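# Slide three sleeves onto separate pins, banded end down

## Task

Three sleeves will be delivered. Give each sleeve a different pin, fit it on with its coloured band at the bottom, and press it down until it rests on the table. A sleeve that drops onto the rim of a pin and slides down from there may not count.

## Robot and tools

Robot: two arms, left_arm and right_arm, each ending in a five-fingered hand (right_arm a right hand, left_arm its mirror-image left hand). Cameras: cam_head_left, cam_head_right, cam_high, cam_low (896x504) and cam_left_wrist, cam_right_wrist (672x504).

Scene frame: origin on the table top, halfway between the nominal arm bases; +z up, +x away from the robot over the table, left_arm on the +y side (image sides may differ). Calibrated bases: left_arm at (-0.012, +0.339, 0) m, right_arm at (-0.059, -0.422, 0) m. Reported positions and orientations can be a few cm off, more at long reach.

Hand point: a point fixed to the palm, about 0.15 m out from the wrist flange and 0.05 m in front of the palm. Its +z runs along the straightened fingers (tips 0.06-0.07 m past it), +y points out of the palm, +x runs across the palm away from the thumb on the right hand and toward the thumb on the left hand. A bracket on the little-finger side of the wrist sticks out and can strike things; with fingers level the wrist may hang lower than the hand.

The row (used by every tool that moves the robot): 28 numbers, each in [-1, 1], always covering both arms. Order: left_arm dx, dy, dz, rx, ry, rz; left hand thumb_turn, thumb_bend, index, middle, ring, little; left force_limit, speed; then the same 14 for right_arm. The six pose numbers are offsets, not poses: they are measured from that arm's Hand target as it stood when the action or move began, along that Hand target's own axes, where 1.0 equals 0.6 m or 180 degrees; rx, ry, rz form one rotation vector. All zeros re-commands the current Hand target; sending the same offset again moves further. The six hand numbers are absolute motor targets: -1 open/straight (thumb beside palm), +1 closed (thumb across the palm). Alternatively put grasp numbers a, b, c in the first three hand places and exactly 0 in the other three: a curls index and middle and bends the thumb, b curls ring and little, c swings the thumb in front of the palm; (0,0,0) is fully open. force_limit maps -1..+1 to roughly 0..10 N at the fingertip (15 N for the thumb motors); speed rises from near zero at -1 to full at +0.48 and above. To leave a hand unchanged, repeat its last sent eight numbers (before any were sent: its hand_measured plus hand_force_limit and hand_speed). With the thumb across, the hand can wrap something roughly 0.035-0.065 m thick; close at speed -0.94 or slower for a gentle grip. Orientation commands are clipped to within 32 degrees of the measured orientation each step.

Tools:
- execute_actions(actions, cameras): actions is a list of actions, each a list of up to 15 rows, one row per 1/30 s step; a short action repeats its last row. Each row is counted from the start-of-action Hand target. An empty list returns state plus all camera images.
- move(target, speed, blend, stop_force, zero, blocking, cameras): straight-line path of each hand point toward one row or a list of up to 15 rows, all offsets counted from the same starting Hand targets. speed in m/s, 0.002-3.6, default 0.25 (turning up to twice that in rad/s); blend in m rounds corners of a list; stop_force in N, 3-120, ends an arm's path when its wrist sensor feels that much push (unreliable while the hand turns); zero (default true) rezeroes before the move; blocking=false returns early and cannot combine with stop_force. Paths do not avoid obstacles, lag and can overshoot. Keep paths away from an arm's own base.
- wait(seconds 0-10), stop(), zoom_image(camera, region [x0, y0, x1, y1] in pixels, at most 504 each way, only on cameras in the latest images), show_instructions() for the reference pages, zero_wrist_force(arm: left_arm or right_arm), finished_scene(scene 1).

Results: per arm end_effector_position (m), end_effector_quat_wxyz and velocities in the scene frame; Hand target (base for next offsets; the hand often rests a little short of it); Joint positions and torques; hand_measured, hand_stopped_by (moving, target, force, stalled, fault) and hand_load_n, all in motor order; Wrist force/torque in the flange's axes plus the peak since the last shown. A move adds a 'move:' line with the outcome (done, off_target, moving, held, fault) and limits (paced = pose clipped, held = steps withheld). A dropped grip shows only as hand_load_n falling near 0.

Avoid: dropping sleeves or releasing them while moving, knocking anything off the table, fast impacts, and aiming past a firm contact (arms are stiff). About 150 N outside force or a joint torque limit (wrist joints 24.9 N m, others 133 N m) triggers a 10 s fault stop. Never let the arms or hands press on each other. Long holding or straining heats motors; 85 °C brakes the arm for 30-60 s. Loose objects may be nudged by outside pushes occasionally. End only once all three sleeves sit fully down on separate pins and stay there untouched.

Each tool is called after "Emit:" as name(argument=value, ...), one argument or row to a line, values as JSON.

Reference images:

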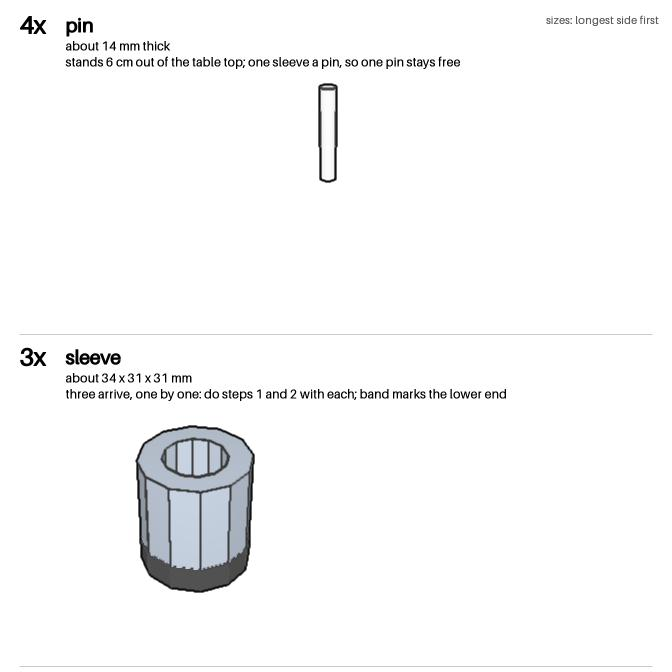

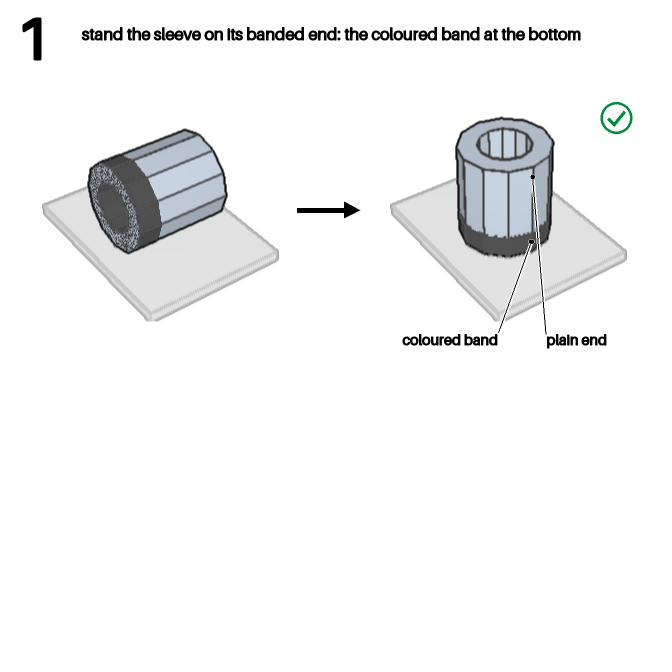

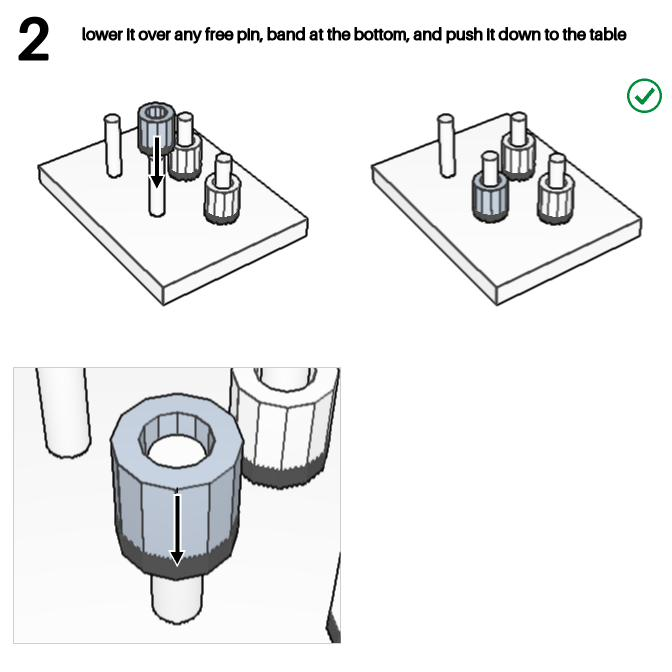

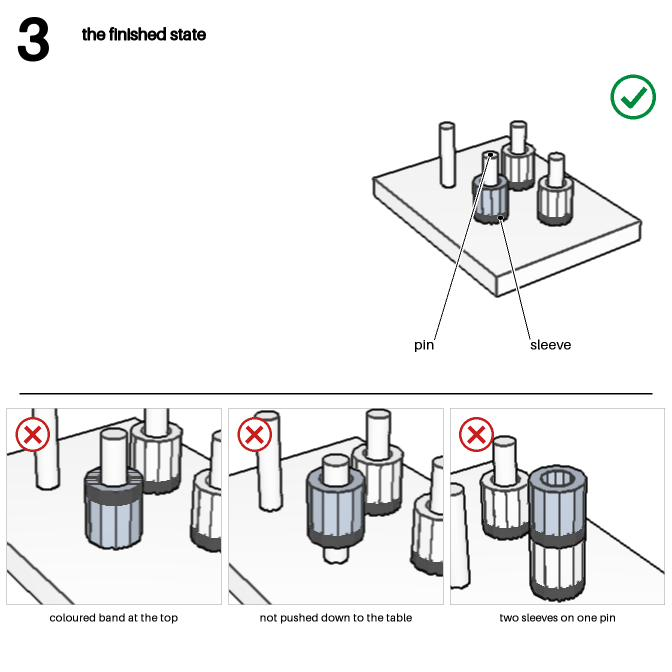

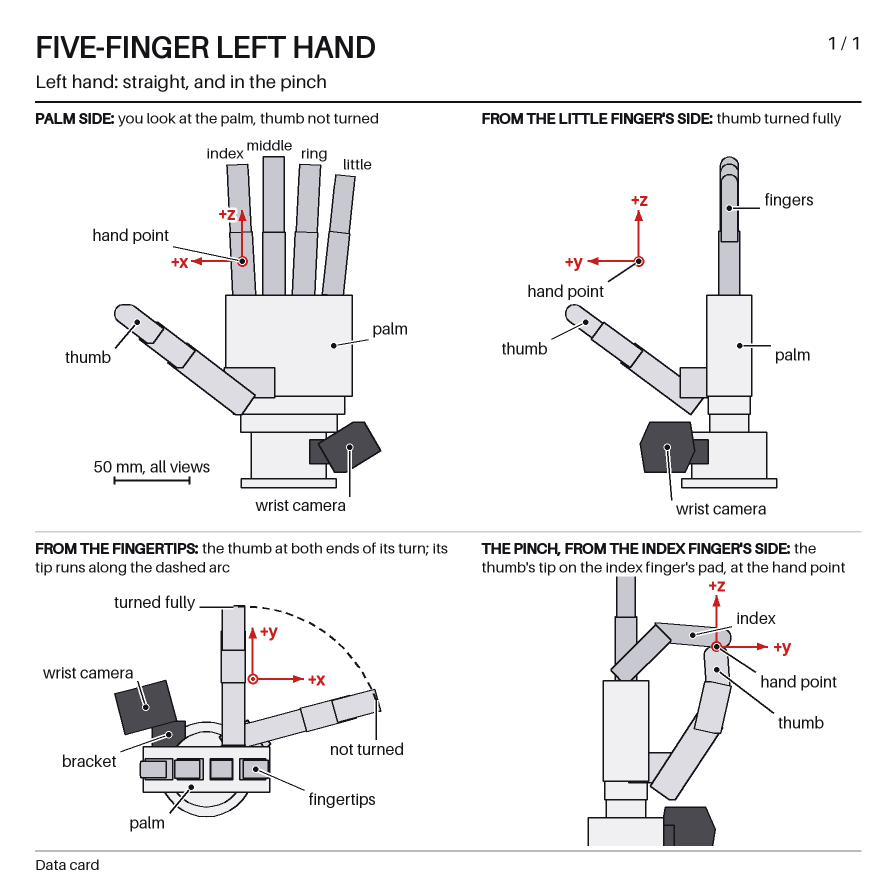

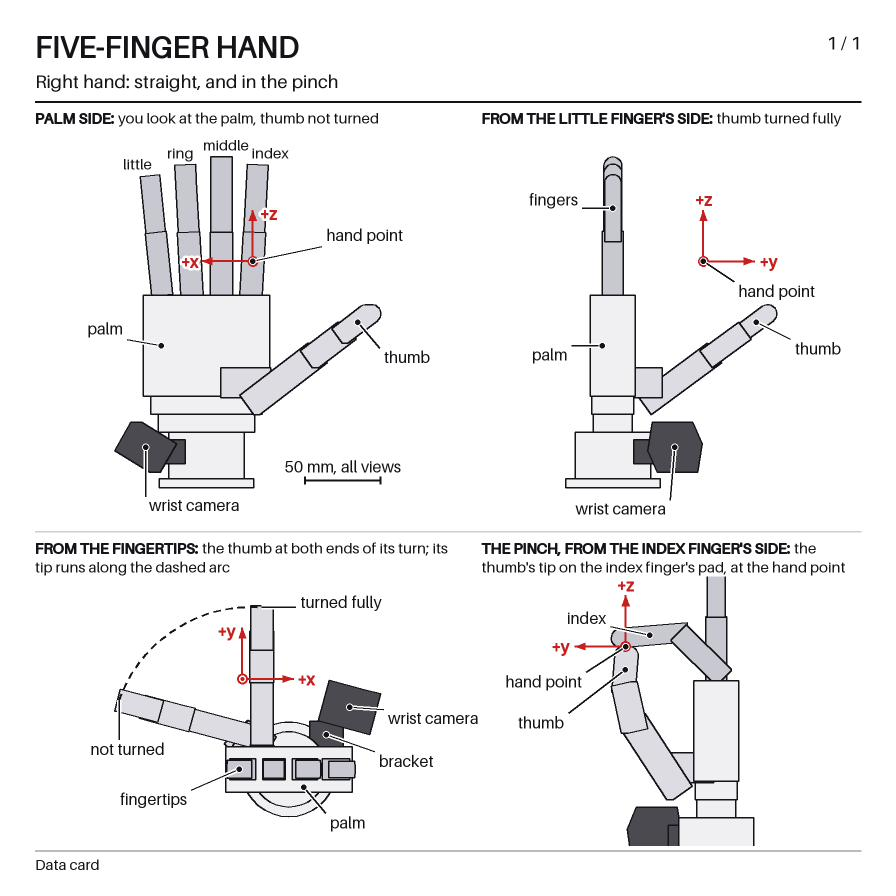

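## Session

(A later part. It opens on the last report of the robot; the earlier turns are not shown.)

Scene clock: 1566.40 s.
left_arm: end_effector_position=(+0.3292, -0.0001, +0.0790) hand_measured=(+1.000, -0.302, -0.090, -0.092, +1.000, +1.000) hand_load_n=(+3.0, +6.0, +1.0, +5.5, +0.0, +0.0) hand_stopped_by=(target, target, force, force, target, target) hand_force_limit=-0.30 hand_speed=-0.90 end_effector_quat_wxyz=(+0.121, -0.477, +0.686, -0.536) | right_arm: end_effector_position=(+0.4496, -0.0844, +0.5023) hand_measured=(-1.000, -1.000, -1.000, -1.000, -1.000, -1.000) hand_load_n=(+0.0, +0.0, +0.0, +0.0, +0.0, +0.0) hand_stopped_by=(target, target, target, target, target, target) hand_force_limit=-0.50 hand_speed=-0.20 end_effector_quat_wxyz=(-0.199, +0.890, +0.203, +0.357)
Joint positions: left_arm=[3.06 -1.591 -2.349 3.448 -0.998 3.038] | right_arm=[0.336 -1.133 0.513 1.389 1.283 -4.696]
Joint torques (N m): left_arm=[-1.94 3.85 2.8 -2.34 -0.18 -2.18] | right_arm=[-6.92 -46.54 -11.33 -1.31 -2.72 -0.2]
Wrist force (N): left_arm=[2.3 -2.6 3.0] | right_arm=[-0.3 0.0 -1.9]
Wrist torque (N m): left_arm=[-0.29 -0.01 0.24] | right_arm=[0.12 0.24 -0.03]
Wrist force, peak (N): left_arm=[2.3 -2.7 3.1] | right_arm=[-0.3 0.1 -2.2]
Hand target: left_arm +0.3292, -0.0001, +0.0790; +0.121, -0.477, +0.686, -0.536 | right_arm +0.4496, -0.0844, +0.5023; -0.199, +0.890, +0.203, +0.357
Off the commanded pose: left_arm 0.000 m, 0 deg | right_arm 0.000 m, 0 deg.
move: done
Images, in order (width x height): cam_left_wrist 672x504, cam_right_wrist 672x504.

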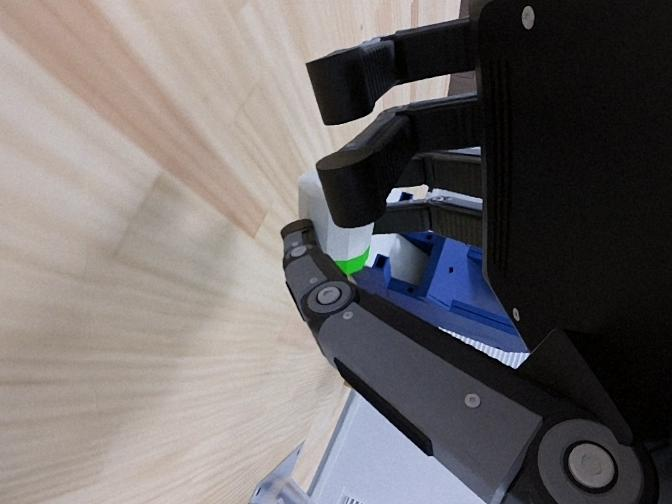

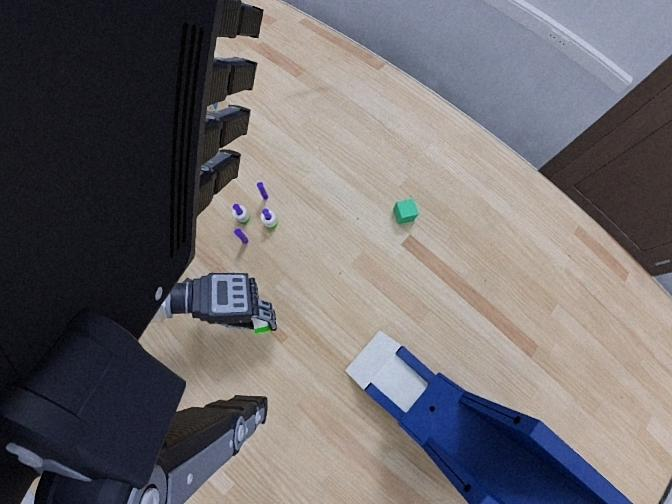

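Emit:
move(
  target=[
    [0.0684,-0.1704,-0.0796,0,0,0,1,-0.3,0.2,0.25,1,1,-0.3,-0.9,0,0,0,0,0,0,-1,-1,-1,-1,-1,-1,-0.5,-0.2],
    [-0.1968,-0.2888,-0.1418,-0.0872,-0.3745,0.3602,1,-0.3,0.2,0.25,1,1,-0.3,-0.9,0,0,0,0,0,0,-1,-1,-1,-1,-1,-1,-0.5,-0.2],
  ],
  speed=0.25,
  blend=[0.04,0],
  cameras=["all"],
)

Emit:
zoom_image(
  camera="cam_high",
  region=[464, 246, 544, 342],
)

Scene clock: 1582.40 s.
left_arm: end_effector_position=(+0.4235, +0.1502, +0.2192) hand_measured=(+1.000, -0.302, -0.090, -0.092, +1.000, +1.000) hand_load_n=(+2.5, +6.0, +1.0, +5.5, +0.0, +0.0) hand_stopped_by=(target, target, force, force, target, target) hand_force_limit=-0.30 hand_speed=-0.90 end_effector_quat_wxyz=(+0.652, -0.272, +0.707, +0.031) | right_arm: end_effector_position=(+0.4496, -0.0844, +0.5023) hand_measured=(-1.000, -1.000, -1.000, -1.000, -1.000, -1.000) hand_load_n=(+0.0, +0.0, +0.0, +0.0, +0.0, +0.0) hand_stopped_by=(target, target, target, target, target, target) hand_force_limit=-0.50 hand_speed=-0.20 end_effector_quat_wxyz=(-0.199, +0.890, +0.203, +0.357)
Joint positions: left_arm=[2.553 -1.72 -1.908 3.346 -2.585 4.151] | right_arm=[0.336 -1.133 0.513 1.389 1.283 -4.696]
Joint torques (N m): left_arm=[8.37 37.45 29.38 0.78 -1.76 1.86] | right_arm=[-7.33 -46.6 -10.64 -1.25 -2.79 0.18]
Wrist force (N): left_arm=[-0.6 -0.7 2.1] | right_arm=[-0.2 0.1 -1.9]
Wrist torque (N m): left_arm=[-0.28 0.02 0.06] | right_arm=[0.14 0.20 -0.01]
Wrist force, peak (N): left_arm=[2.8 -3.3 2.7] | right_arm=[-0.4 0.0 -2.3]
Hand target: left_arm +0.4235, +0.1502, +0.2193; +0.652, -0.272, +0.706, +0.031 | right_arm +0.4496, -0.0844, +0.5023; -0.199, +0.890, +0.203, +0.357
Off the commanded pose: left_arm 0.000 m, 0 deg | right_arm 0.000 m, 0 deg.
move: done

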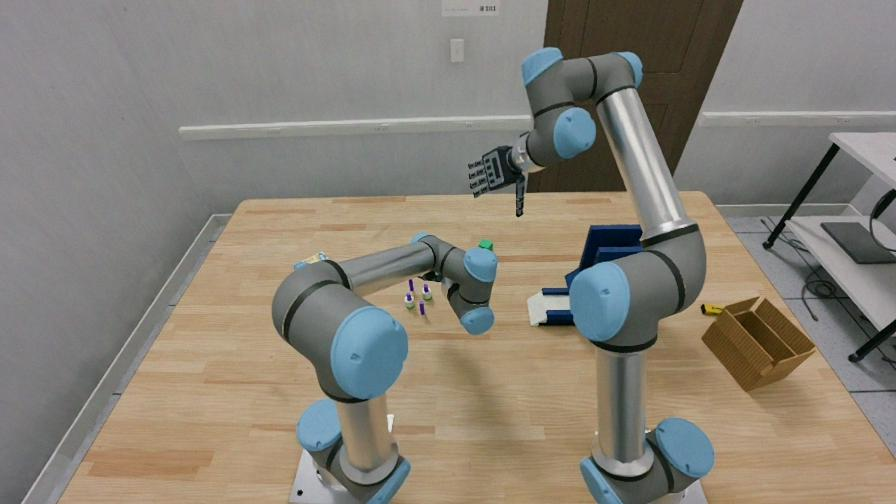

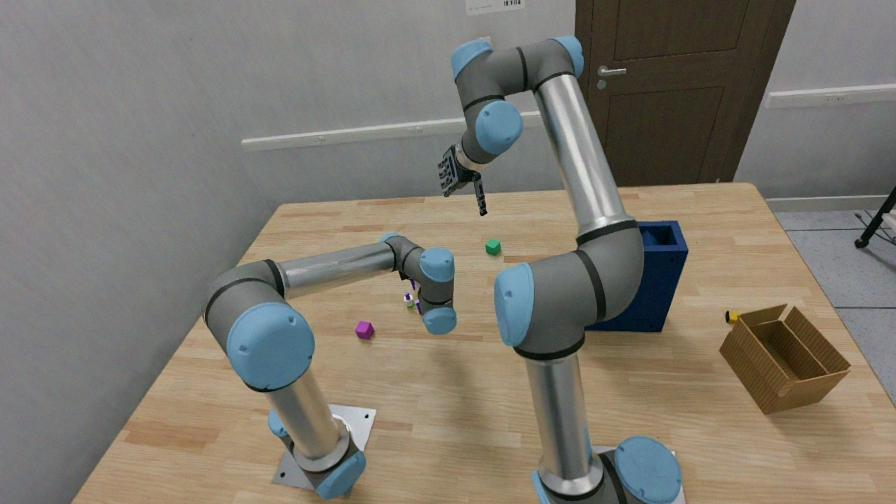

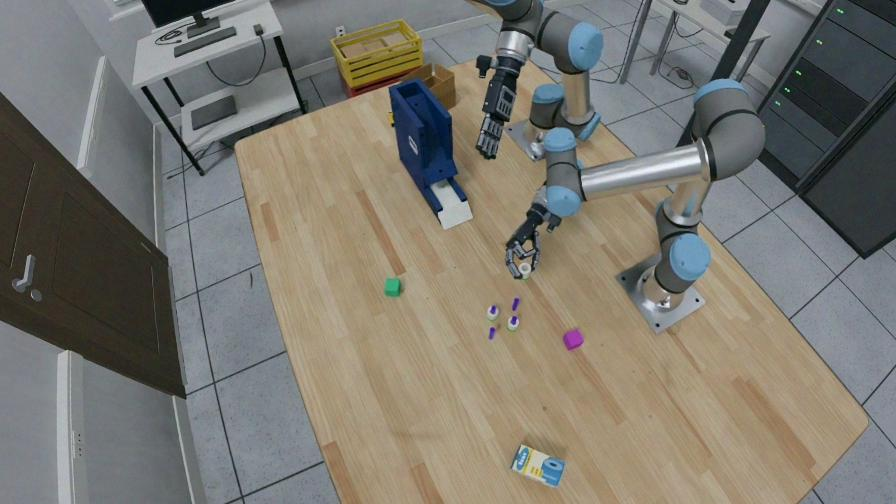

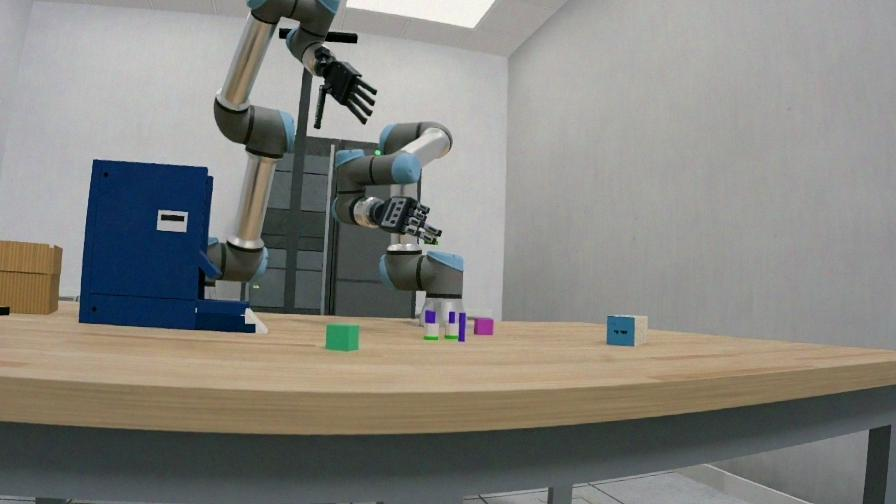

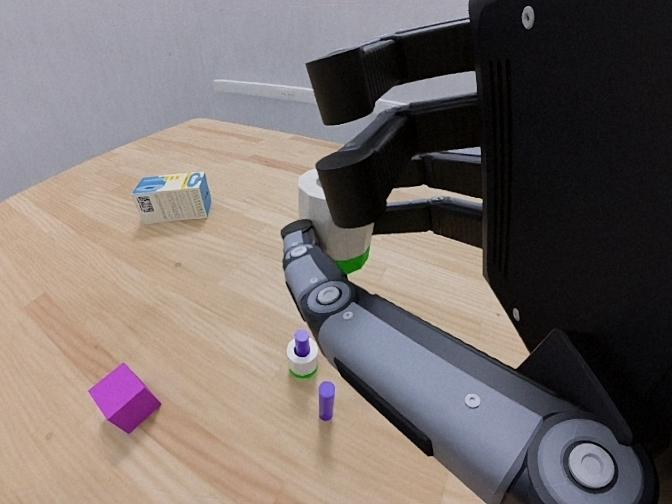

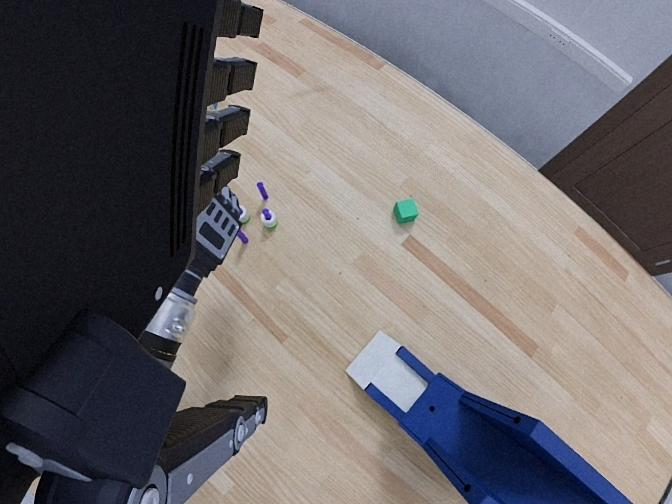

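Scaled by 5.250 from the camera's 896x504 image, which has a finer 1280x720 frame.

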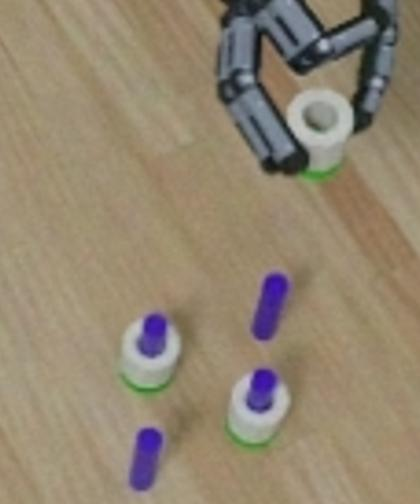

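Emit:
move(
  target=[0.2108,0.0682,0.0323,0,0,0,1,-0.3,0.2,0.25,1,1,-0.3,-0.9,0,0,0,0,0,0,-1,-1,-1,-1,-1,-1,-0.5,-0.2],
  speed=0.12,
  cameras=["cam_high","cam_low","cam_right_wrist","cam_left_wrist"],
)

Emit:
zoom_image(
  camera="cam_high",
  region=[484, 282, 524, 342],
)

Emit:
zoom_image(
  camera="cam_low",
  region=[410, 280, 475, 345],
)

Scene clock: 1586.90 s.
left_arm: end_effector_position=(+0.4235, +0.1493, +0.0850) hand_measured=(+1.000, -0.302, -0.090, -0.092, +1.000, +1.000) hand_load_n=(+2.5, +6.0, +1.5, +5.5, +0.0, +0.5) hand_stopped_by=(target, target, force, force, target, target) hand_force_limit=-0.30 hand_speed=-0.90 end_effector_quat_wxyz=(+0.652, -0.272, +0.707, +0.032) | right_arm: end_effector_position=(+0.4496, -0.0844, +0.5023) hand_measured=(-1.000, -1.000, -1.000, -1.000, -1.000, -1.000) hand_load_n=(+0.0, +0.0, +0.0, +0.0, +0.0, +0.0) hand_stopped_by=(target, target, target, target, target, target) hand_force_limit=-0.50 hand_speed=-0.20 end_effector_quat_wxyz=(-0.199, +0.890, +0.203, +0.357)
Joint positions: left_arm=[2.551 -1.936 -2.055 3.708 -2.588 4.151] | right_arm=[0.336 -1.133 0.513 1.389 1.283 -4.696]
Joint torques (N m): left_arm=[-6.8 32.34 25.87 -0.88 -1.89 1] | right_arm=[-7.53 -46.98 -11.41 -1.27 -2.71 0.27]
Wrist force (N): left_arm=[-0.4 -0.8 2.0] | right_arm=[-0.3 0.1 -1.7]
Wrist torque (N m): left_arm=[-0.27 -0.05 -0.05] | right_arm=[0.12 0.23 -0.03]
Wrist force, peak (N): left_arm=[-2.0 -1.3 1.9] | right_arm=[-0.5 -0.1 -2.2]
Hand target: left_arm +0.4236, +0.1493, +0.0850; +0.652, -0.272, +0.706, +0.031 | right_arm +0.4496, -0.0844, +0.5023; -0.199, +0.890, +0.203, +0.357
Off the commanded pose: left_arm 0.000 m, 0 deg | right_arm 0.000 m, 0 deg.
move: done
Images, in order (width x height): cam_high 896x504, cam_low 896x504, cam_left_wrist 672x504, cam_right_wrist 672x504.

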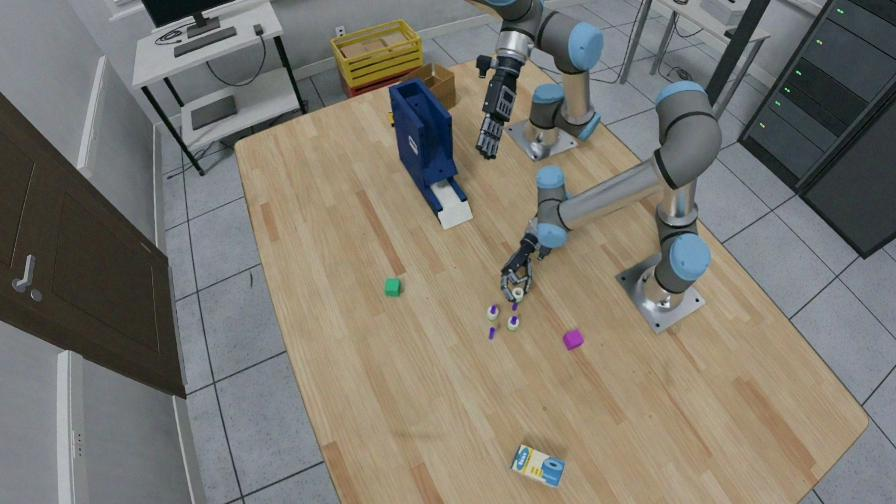

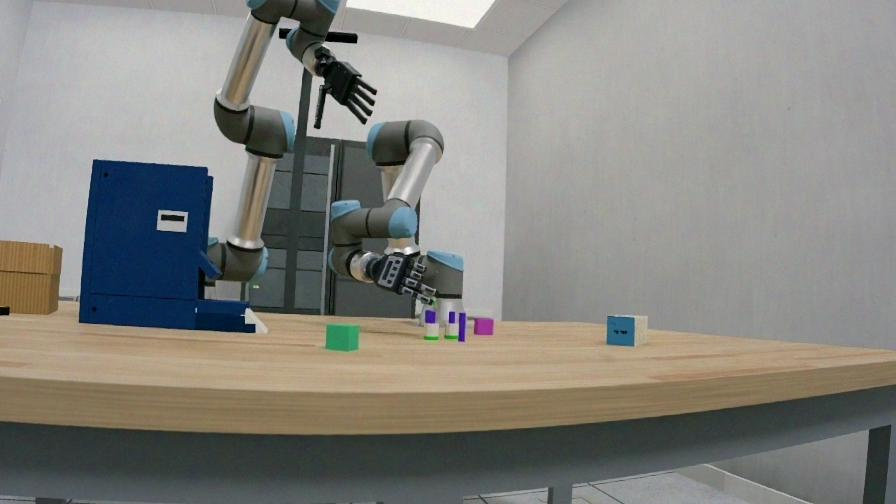

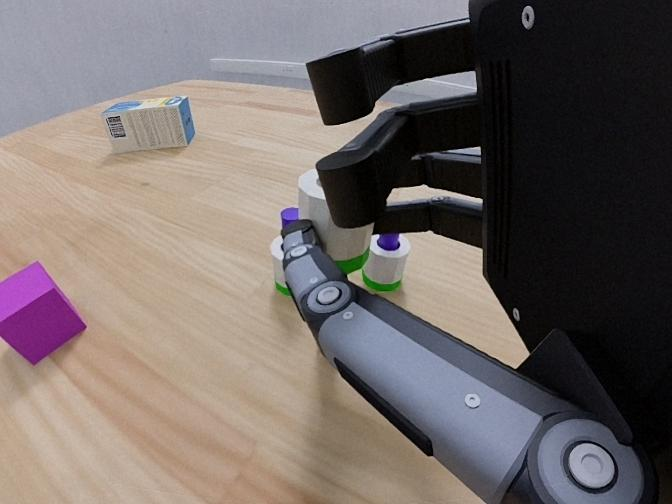

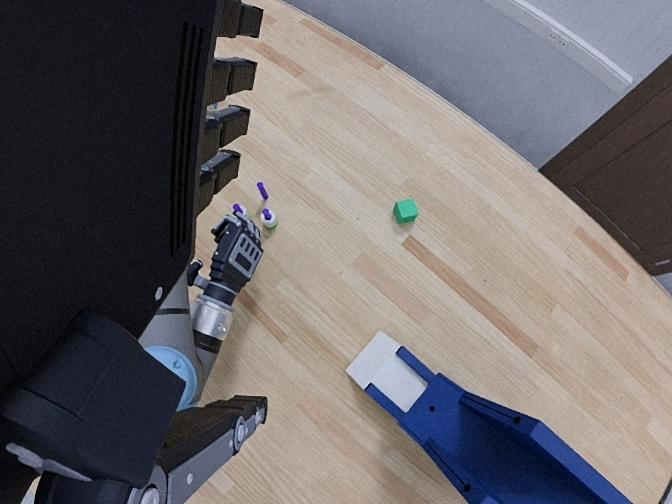

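Scaled by 8.400 from the camera's 896x504 image, which has a finer 1280x720 frame.

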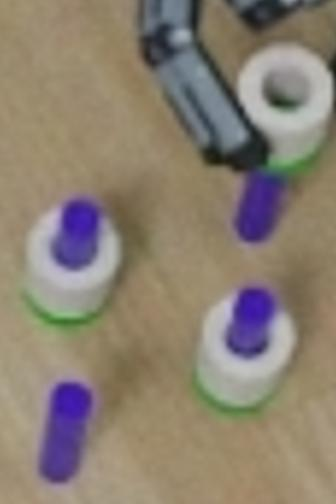

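Scaled by 7.754 from the camera's 896x504 image, which has a finer 1280x720 frame.

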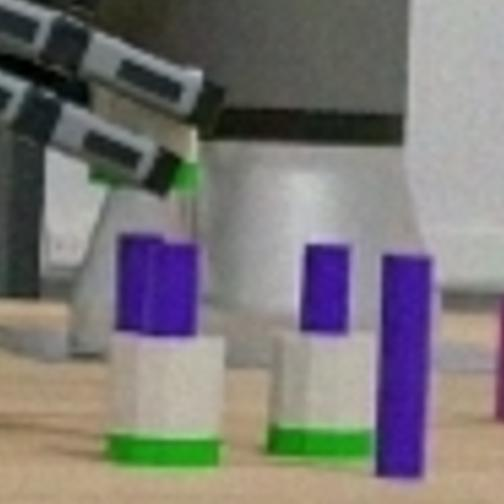

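Emit:
move(
  target=[0,0,0,0,0,0,1,-0.3,0.2,0.25,1,1,-0.3,-0.9,-0.0540,-0.3270,0.2933,0,0,0,-1,-1,-1,-1,-1,-1,-0.5,-0.2],
  speed=0.2,
  cameras=["cam_head_left","cam_right_wrist","cam_high"],
)

Scene clock: 1597.73 s.
left_arm: end_effector_position=(+0.4236, +0.1493, +0.0850) hand_measured=(+1.000, -0.302, -0.090, -0.092, +1.000, +1.000) hand_load_n=(+2.5, +6.0, +0.5, +5.5, +0.0, +0.5) hand_stopped_by=(target, target, force, force, target, target) hand_force_limit=-0.30 hand_speed=-0.90 end_effector_quat_wxyz=(+0.652, -0.272, +0.706, +0.031) | right_arm: end_effector_position=(+0.4264, +0.1598, +0.4020) hand_measured=(-1.000, -1.000, -1.000, -1.000, -1.000, -1.000) hand_load_n=(+0.0, +0.0, +0.0, +0.0, +0.0, +0.0) hand_stopped_by=(target, target, target, target, target, target) hand_force_limit=-0.50 hand_speed=-0.20 end_effector_quat_wxyz=(-0.223, +0.870, +0.208, +0.388)
Joint positions: left_arm=[2.551 -1.936 -2.055 3.708 -2.588 4.151] | right_arm=[0.76 -0.686 0.035 1.294 1.578 -4.419]
Joint torques (N m): left_arm=[2.12 20.36 25.62 1.39 0.45 -1.76] | right_arm=[3.64 -60.18 -21.38 -0.44 -2.05 -2.07]
Wrist force (N): left_arm=[-0.7 -1.0 1.9] | right_arm=[-0.3 -0.3 -2.1]
Wrist torque (N m): left_arm=[-0.29 0.00 -0.06] | right_arm=[0.11 0.22 0.08]
Wrist force, peak (N): left_arm=[-0.9 -1.1 2.2] | right_arm=[0.1 1.9 -2.9]
Hand target: left_arm +0.4236, +0.1493, +0.0850; +0.652, -0.272, +0.706, +0.031 | right_arm +0.4270, +0.1608, +0.4029; -0.199, +0.890, +0.203, +0.357
Off the commanded pose: left_arm 0.000 m, 0 deg | right_arm 0.001 m, 5 deg.
elbow stopped short (right arm): the move would have taken joint 3 (elbow) straighter than the controller allows.
move: off_target (right_arm)
Images, in order (width x height): cam_head_left 896x504, cam_high 896x504, cam_right_wrist 672x504.

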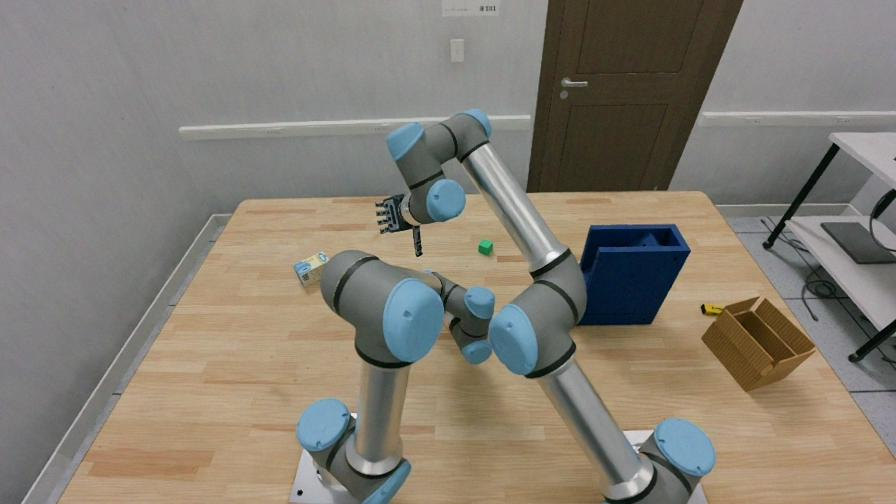

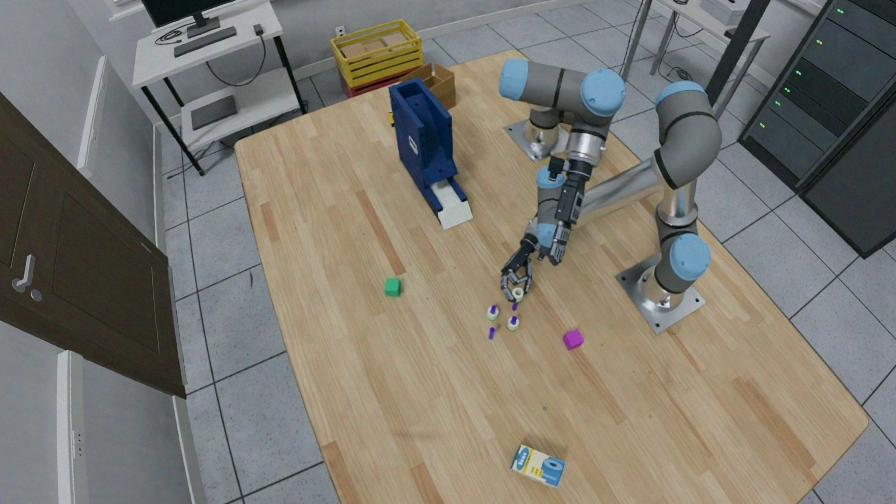

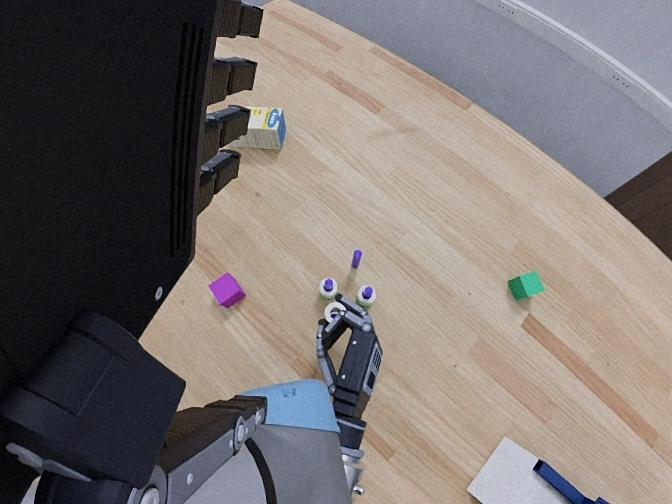

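Emit:
zoom_image(
  camera="cam_right_wrist",
  region=[322, 300, 346, 324],
)

Emit:
zoom_image(
  camera="cam_right_wrist",
  region=[300, 240, 400, 340],
)

Scaled by 21.000 from the camera's 672x504 image, which has a finer 960x720 frame.

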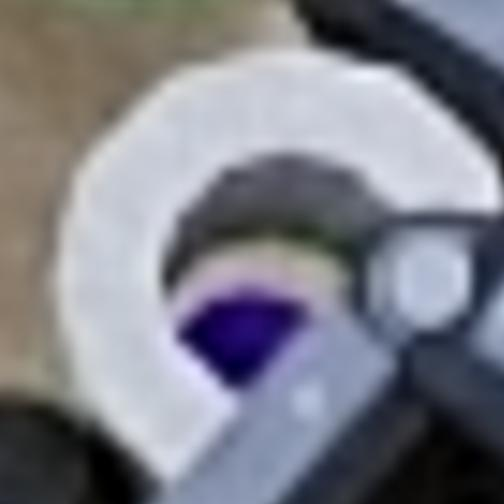

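Scaled by 5.040 from the camera's 672x504 image, which has a finer 960x720 frame.

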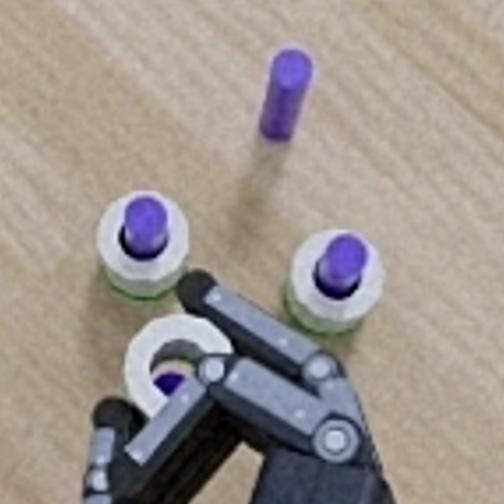

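Emit:
move(
  target=[0.0137,0.0064,0.0012,0,0,0,1,-0.3,0.2,0.25,1,1,-0.3,-0.9,0,0,0,0,0,0,-1,-1,-1,-1,-1,-1,-0.5,-0.2],
  speed=0.03,
  stop_force=4,
  cameras=["cam_low","cam_right_wrist","cam_high"],
)

Emit:
zoom_image(
  camera="cam_right_wrist",
  region=[322, 300, 346, 324],
)

Emit:
zoom_image(
  camera="cam_low",
  region=[418, 292, 442, 326],
)

Emit:
zoom_image(
  camera="cam_high",
  region=[502, 282, 526, 316],
)

Scene clock: 1615.37 s.
left_arm: end_effector_position=(+0.4226, +0.1500, +0.0760) hand_measured=(+1.000, -0.302, -0.090, -0.092, +1.000, +1.000) hand_load_n=(+2.5, +6.0, +1.0, +5.5, +0.0, +0.0) hand_stopped_by=(target, target, force, force, target, target) hand_force_limit=-0.30 hand_speed=-0.90 end_effector_quat_wxyz=(+0.652, -0.272, +0.706, +0.031) | right_arm: end_effector_position=(+0.4264, +0.1599, +0.4021) hand_measured=(-1.000, -1.000, -1.000, -1.000, -1.000, -1.000) hand_load_n=(+0.0, +0.0, +0.0, +0.0, +0.0, +0.0) hand_stopped_by=(target, target, target, target, target, target) hand_force_limit=-0.50 hand_speed=-0.20 end_effector_quat_wxyz=(-0.223, +0.870, +0.208, +0.388)
Joint positions: left_arm=[2.551 -1.952 -2.065 3.734 -2.587 4.151] | right_arm=[0.76 -0.686 0.035 1.294 1.578 -4.419]
Joint torques (N m): left_arm=[4.35 42.04 24.02 -2.53 0.73 1.7] | right_arm=[5 -61.88 -9.79 -1.63 2.43 -1.11]
Wrist force (N): left_arm=[-0.7 -0.9 2.0] | right_arm=[-0.3 -0.3 -1.9]
Wrist torque (N m): left_arm=[-0.28 0.00 -0.06] | right_arm=[0.10 0.22 0.07]
Wrist force, peak (N): left_arm=[-0.7 -1.2 2.2] | right_arm=[-0.8 -0.2 -2.5]
Hand target: left_arm +0.4226, +0.1500, +0.0760; +0.652, -0.272, +0.706, +0.031 | right_arm +0.4270, +0.1608, +0.4029; -0.199, +0.890, +0.203, +0.357
Off the commanded pose: left_arm 0.000 m, 0 deg | right_arm 0.001 m, 5 deg.
elbow stopped short (right arm): the move would have taken joint 3 (elbow) straighter than the controller allows.
move: off_target (right_arm)
Images, in order (width x height): cam_high 896x504, cam_low 896x504, cam_right_wrist 672x504.

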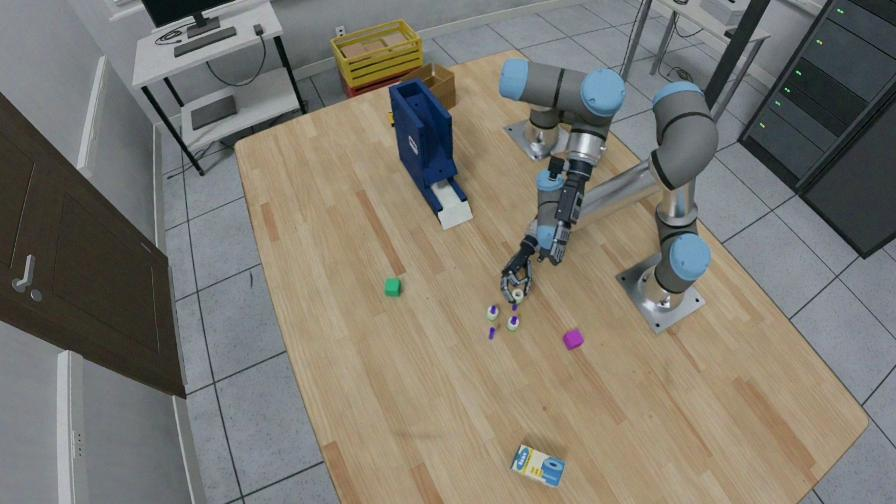

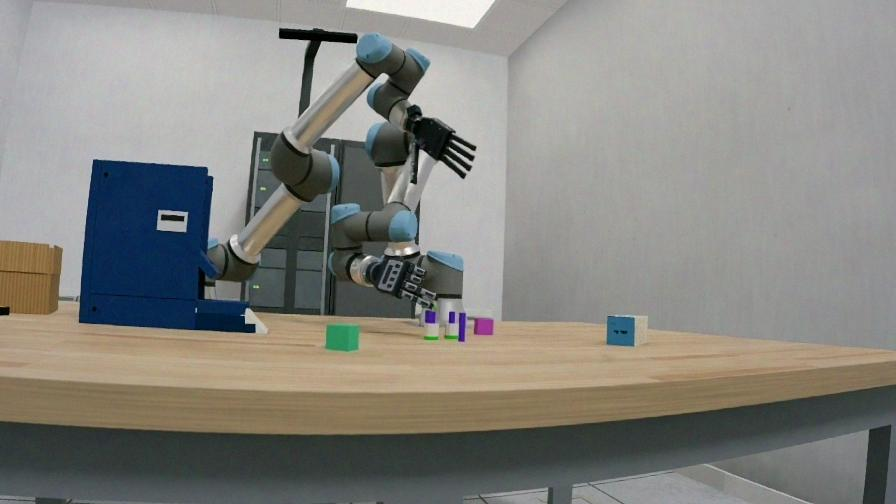

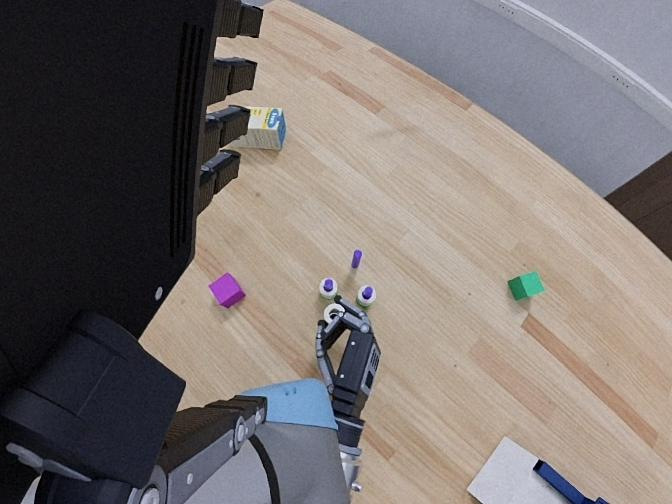

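Scaled by 21.000 from the camera's 672x504 image, which has a finer 960x720 frame.

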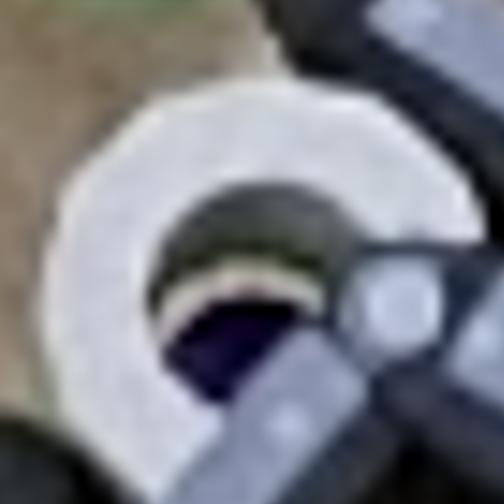

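Scaled by 14.824 from the camera's 896x504 image, which has a finer 1280x720 frame.

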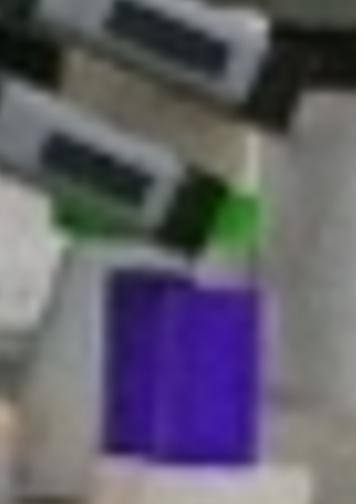

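Scaled by 14.824 from the camera's 896x504 image, which has a finer 1280x720 frame.

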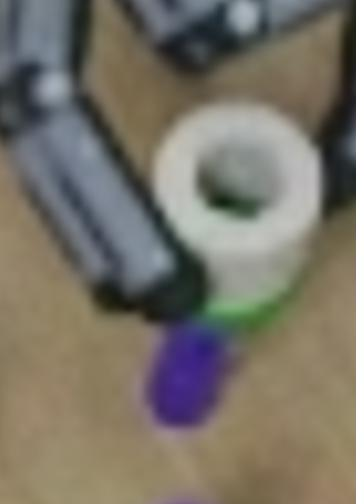

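Emit:
move(
  target=[
    [-0.0001,0.0004,-0.0004,0,0,0,1,-0.3,0.2,0.25,1,1,-0.3,-0.9,0,0,0,0,0,0,-1,-1,-1,-1,-1,-1,-0.5,-0.2],
    [0.0140,0.0051,0.0018,0,0,0,1,-0.3,0.2,0.25,1,1,-0.3,-0.9,0,0,0,0,0,0,-1,-1,-1,-1,-1,-1,-0.5,-0.2],
  ],
  speed=0.02,
  stop_force=3,
  cameras=["cam_low","cam_right_wrist","cam_high"],
)

Emit:
zoom_image(
  camera="cam_right_wrist",
  region=[322, 300, 346, 324],
)

Scene clock: 1626.47 s.
left_arm: end_effector_position=(+0.4223, +0.1501, +0.0670) hand_measured=(+1.000, -0.302, -0.090, -0.092, +1.000, +1.000) hand_load_n=(+2.5, +6.0, +1.0, +6.0, +0.0, +0.0) hand_stopped_by=(target, target, force, force, target, target) hand_force_limit=-0.30 hand_speed=-0.90 end_effector_quat_wxyz=(+0.652, -0.272, +0.706, +0.031) | right_arm: end_effector_position=(+0.4264, +0.1599, +0.4021) hand_measured=(-1.000, -1.000, -1.000, -1.000, -1.000, -1.000) hand_load_n=(+0.0, +0.0, +0.0, +0.0, +0.0, +0.0) hand_stopped_by=(target, target, target, target, target, target) hand_force_limit=-0.50 hand_speed=-0.20 end_effector_quat_wxyz=(-0.223, +0.870, +0.208, +0.388)
Joint positions: left_arm=[2.551 -1.97 -2.071 3.758 -2.588 4.151] | right_arm=[0.76 -0.686 0.035 1.294 1.578 -4.419]
Joint torques (N m): left_arm=[-7.76 43.34 25.73 -2.84 -2.27 1.6] | right_arm=[4.14 -60.27 -10.07 -1.44 2.27 0.38]
Wrist force (N): left_arm=[-0.7 -1.1 2.0] | right_arm=[-0.2 -0.5 -2.1]
Wrist torque (N m): left_arm=[-0.32 0.00 -0.05] | right_arm=[0.09 0.22 0.07]
Wrist force, peak (N): left_arm=[-0.7 -0.8 2.2] | right_arm=[-0.3 -0.3 -2.4]
Hand target: left_arm +0.4223, +0.1501, +0.0670; +0.652, -0.272, +0.706, +0.031 | right_arm +0.4270, +0.1608, +0.4029; -0.199, +0.890, +0.203, +0.357
Off the commanded pose: left_arm 0.000 m, 0 deg | right_arm 0.001 m, 5 deg.
elbow stopped short (right arm): the move would have taken joint 3 (elbow) straighter than the controller allows.
move: off_target (right_arm)
Images, in order (width x height): cam_high 896x504, cam_low 896x504, cam_right_wrist 672x504.

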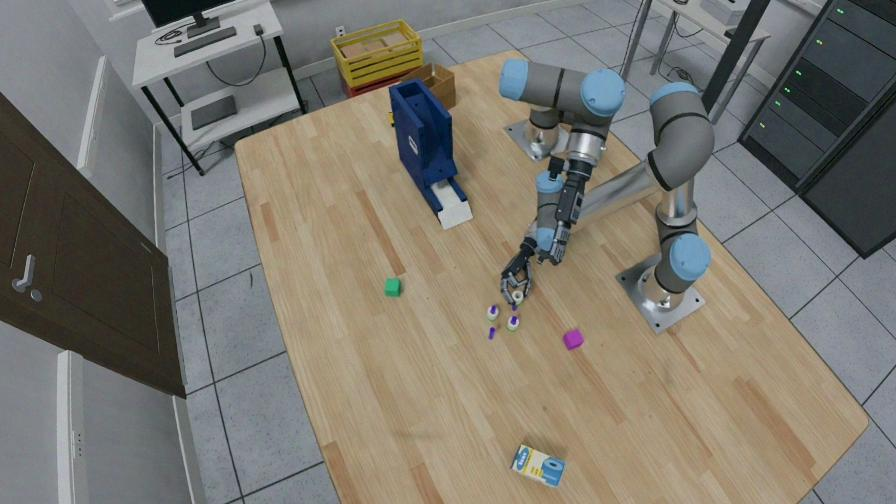

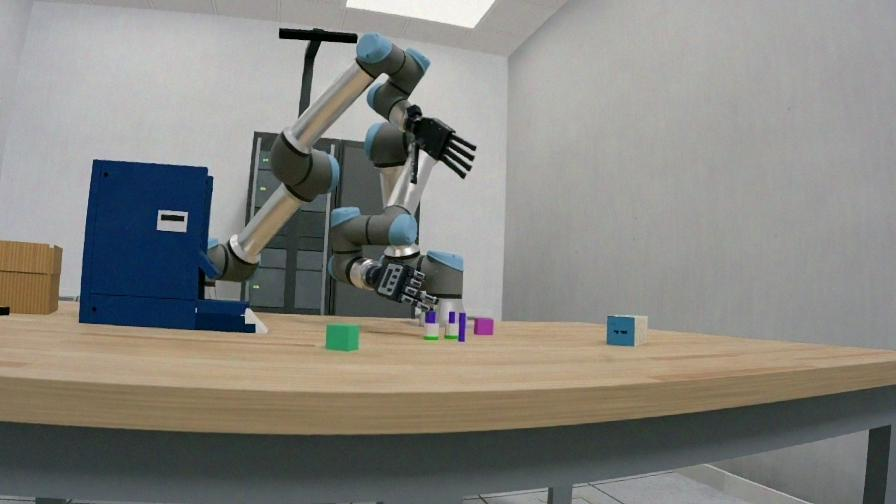

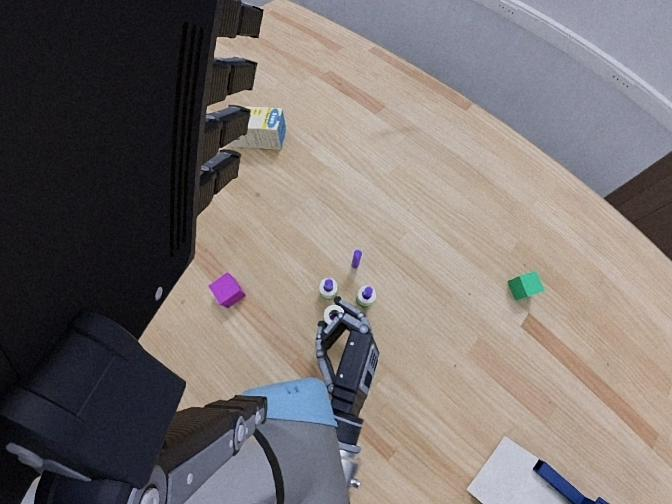

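Scaled by 21.000 from the camera's 672x504 image, which has a finer 960x720 frame.

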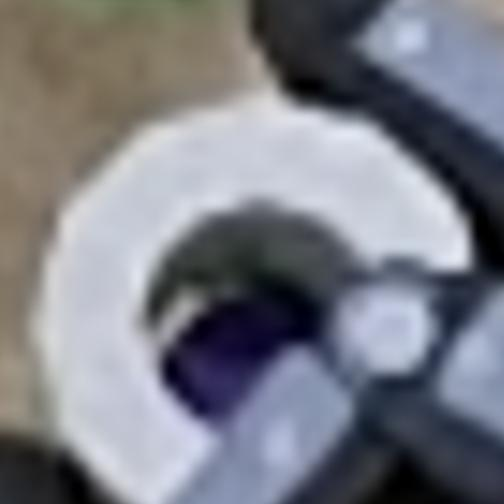

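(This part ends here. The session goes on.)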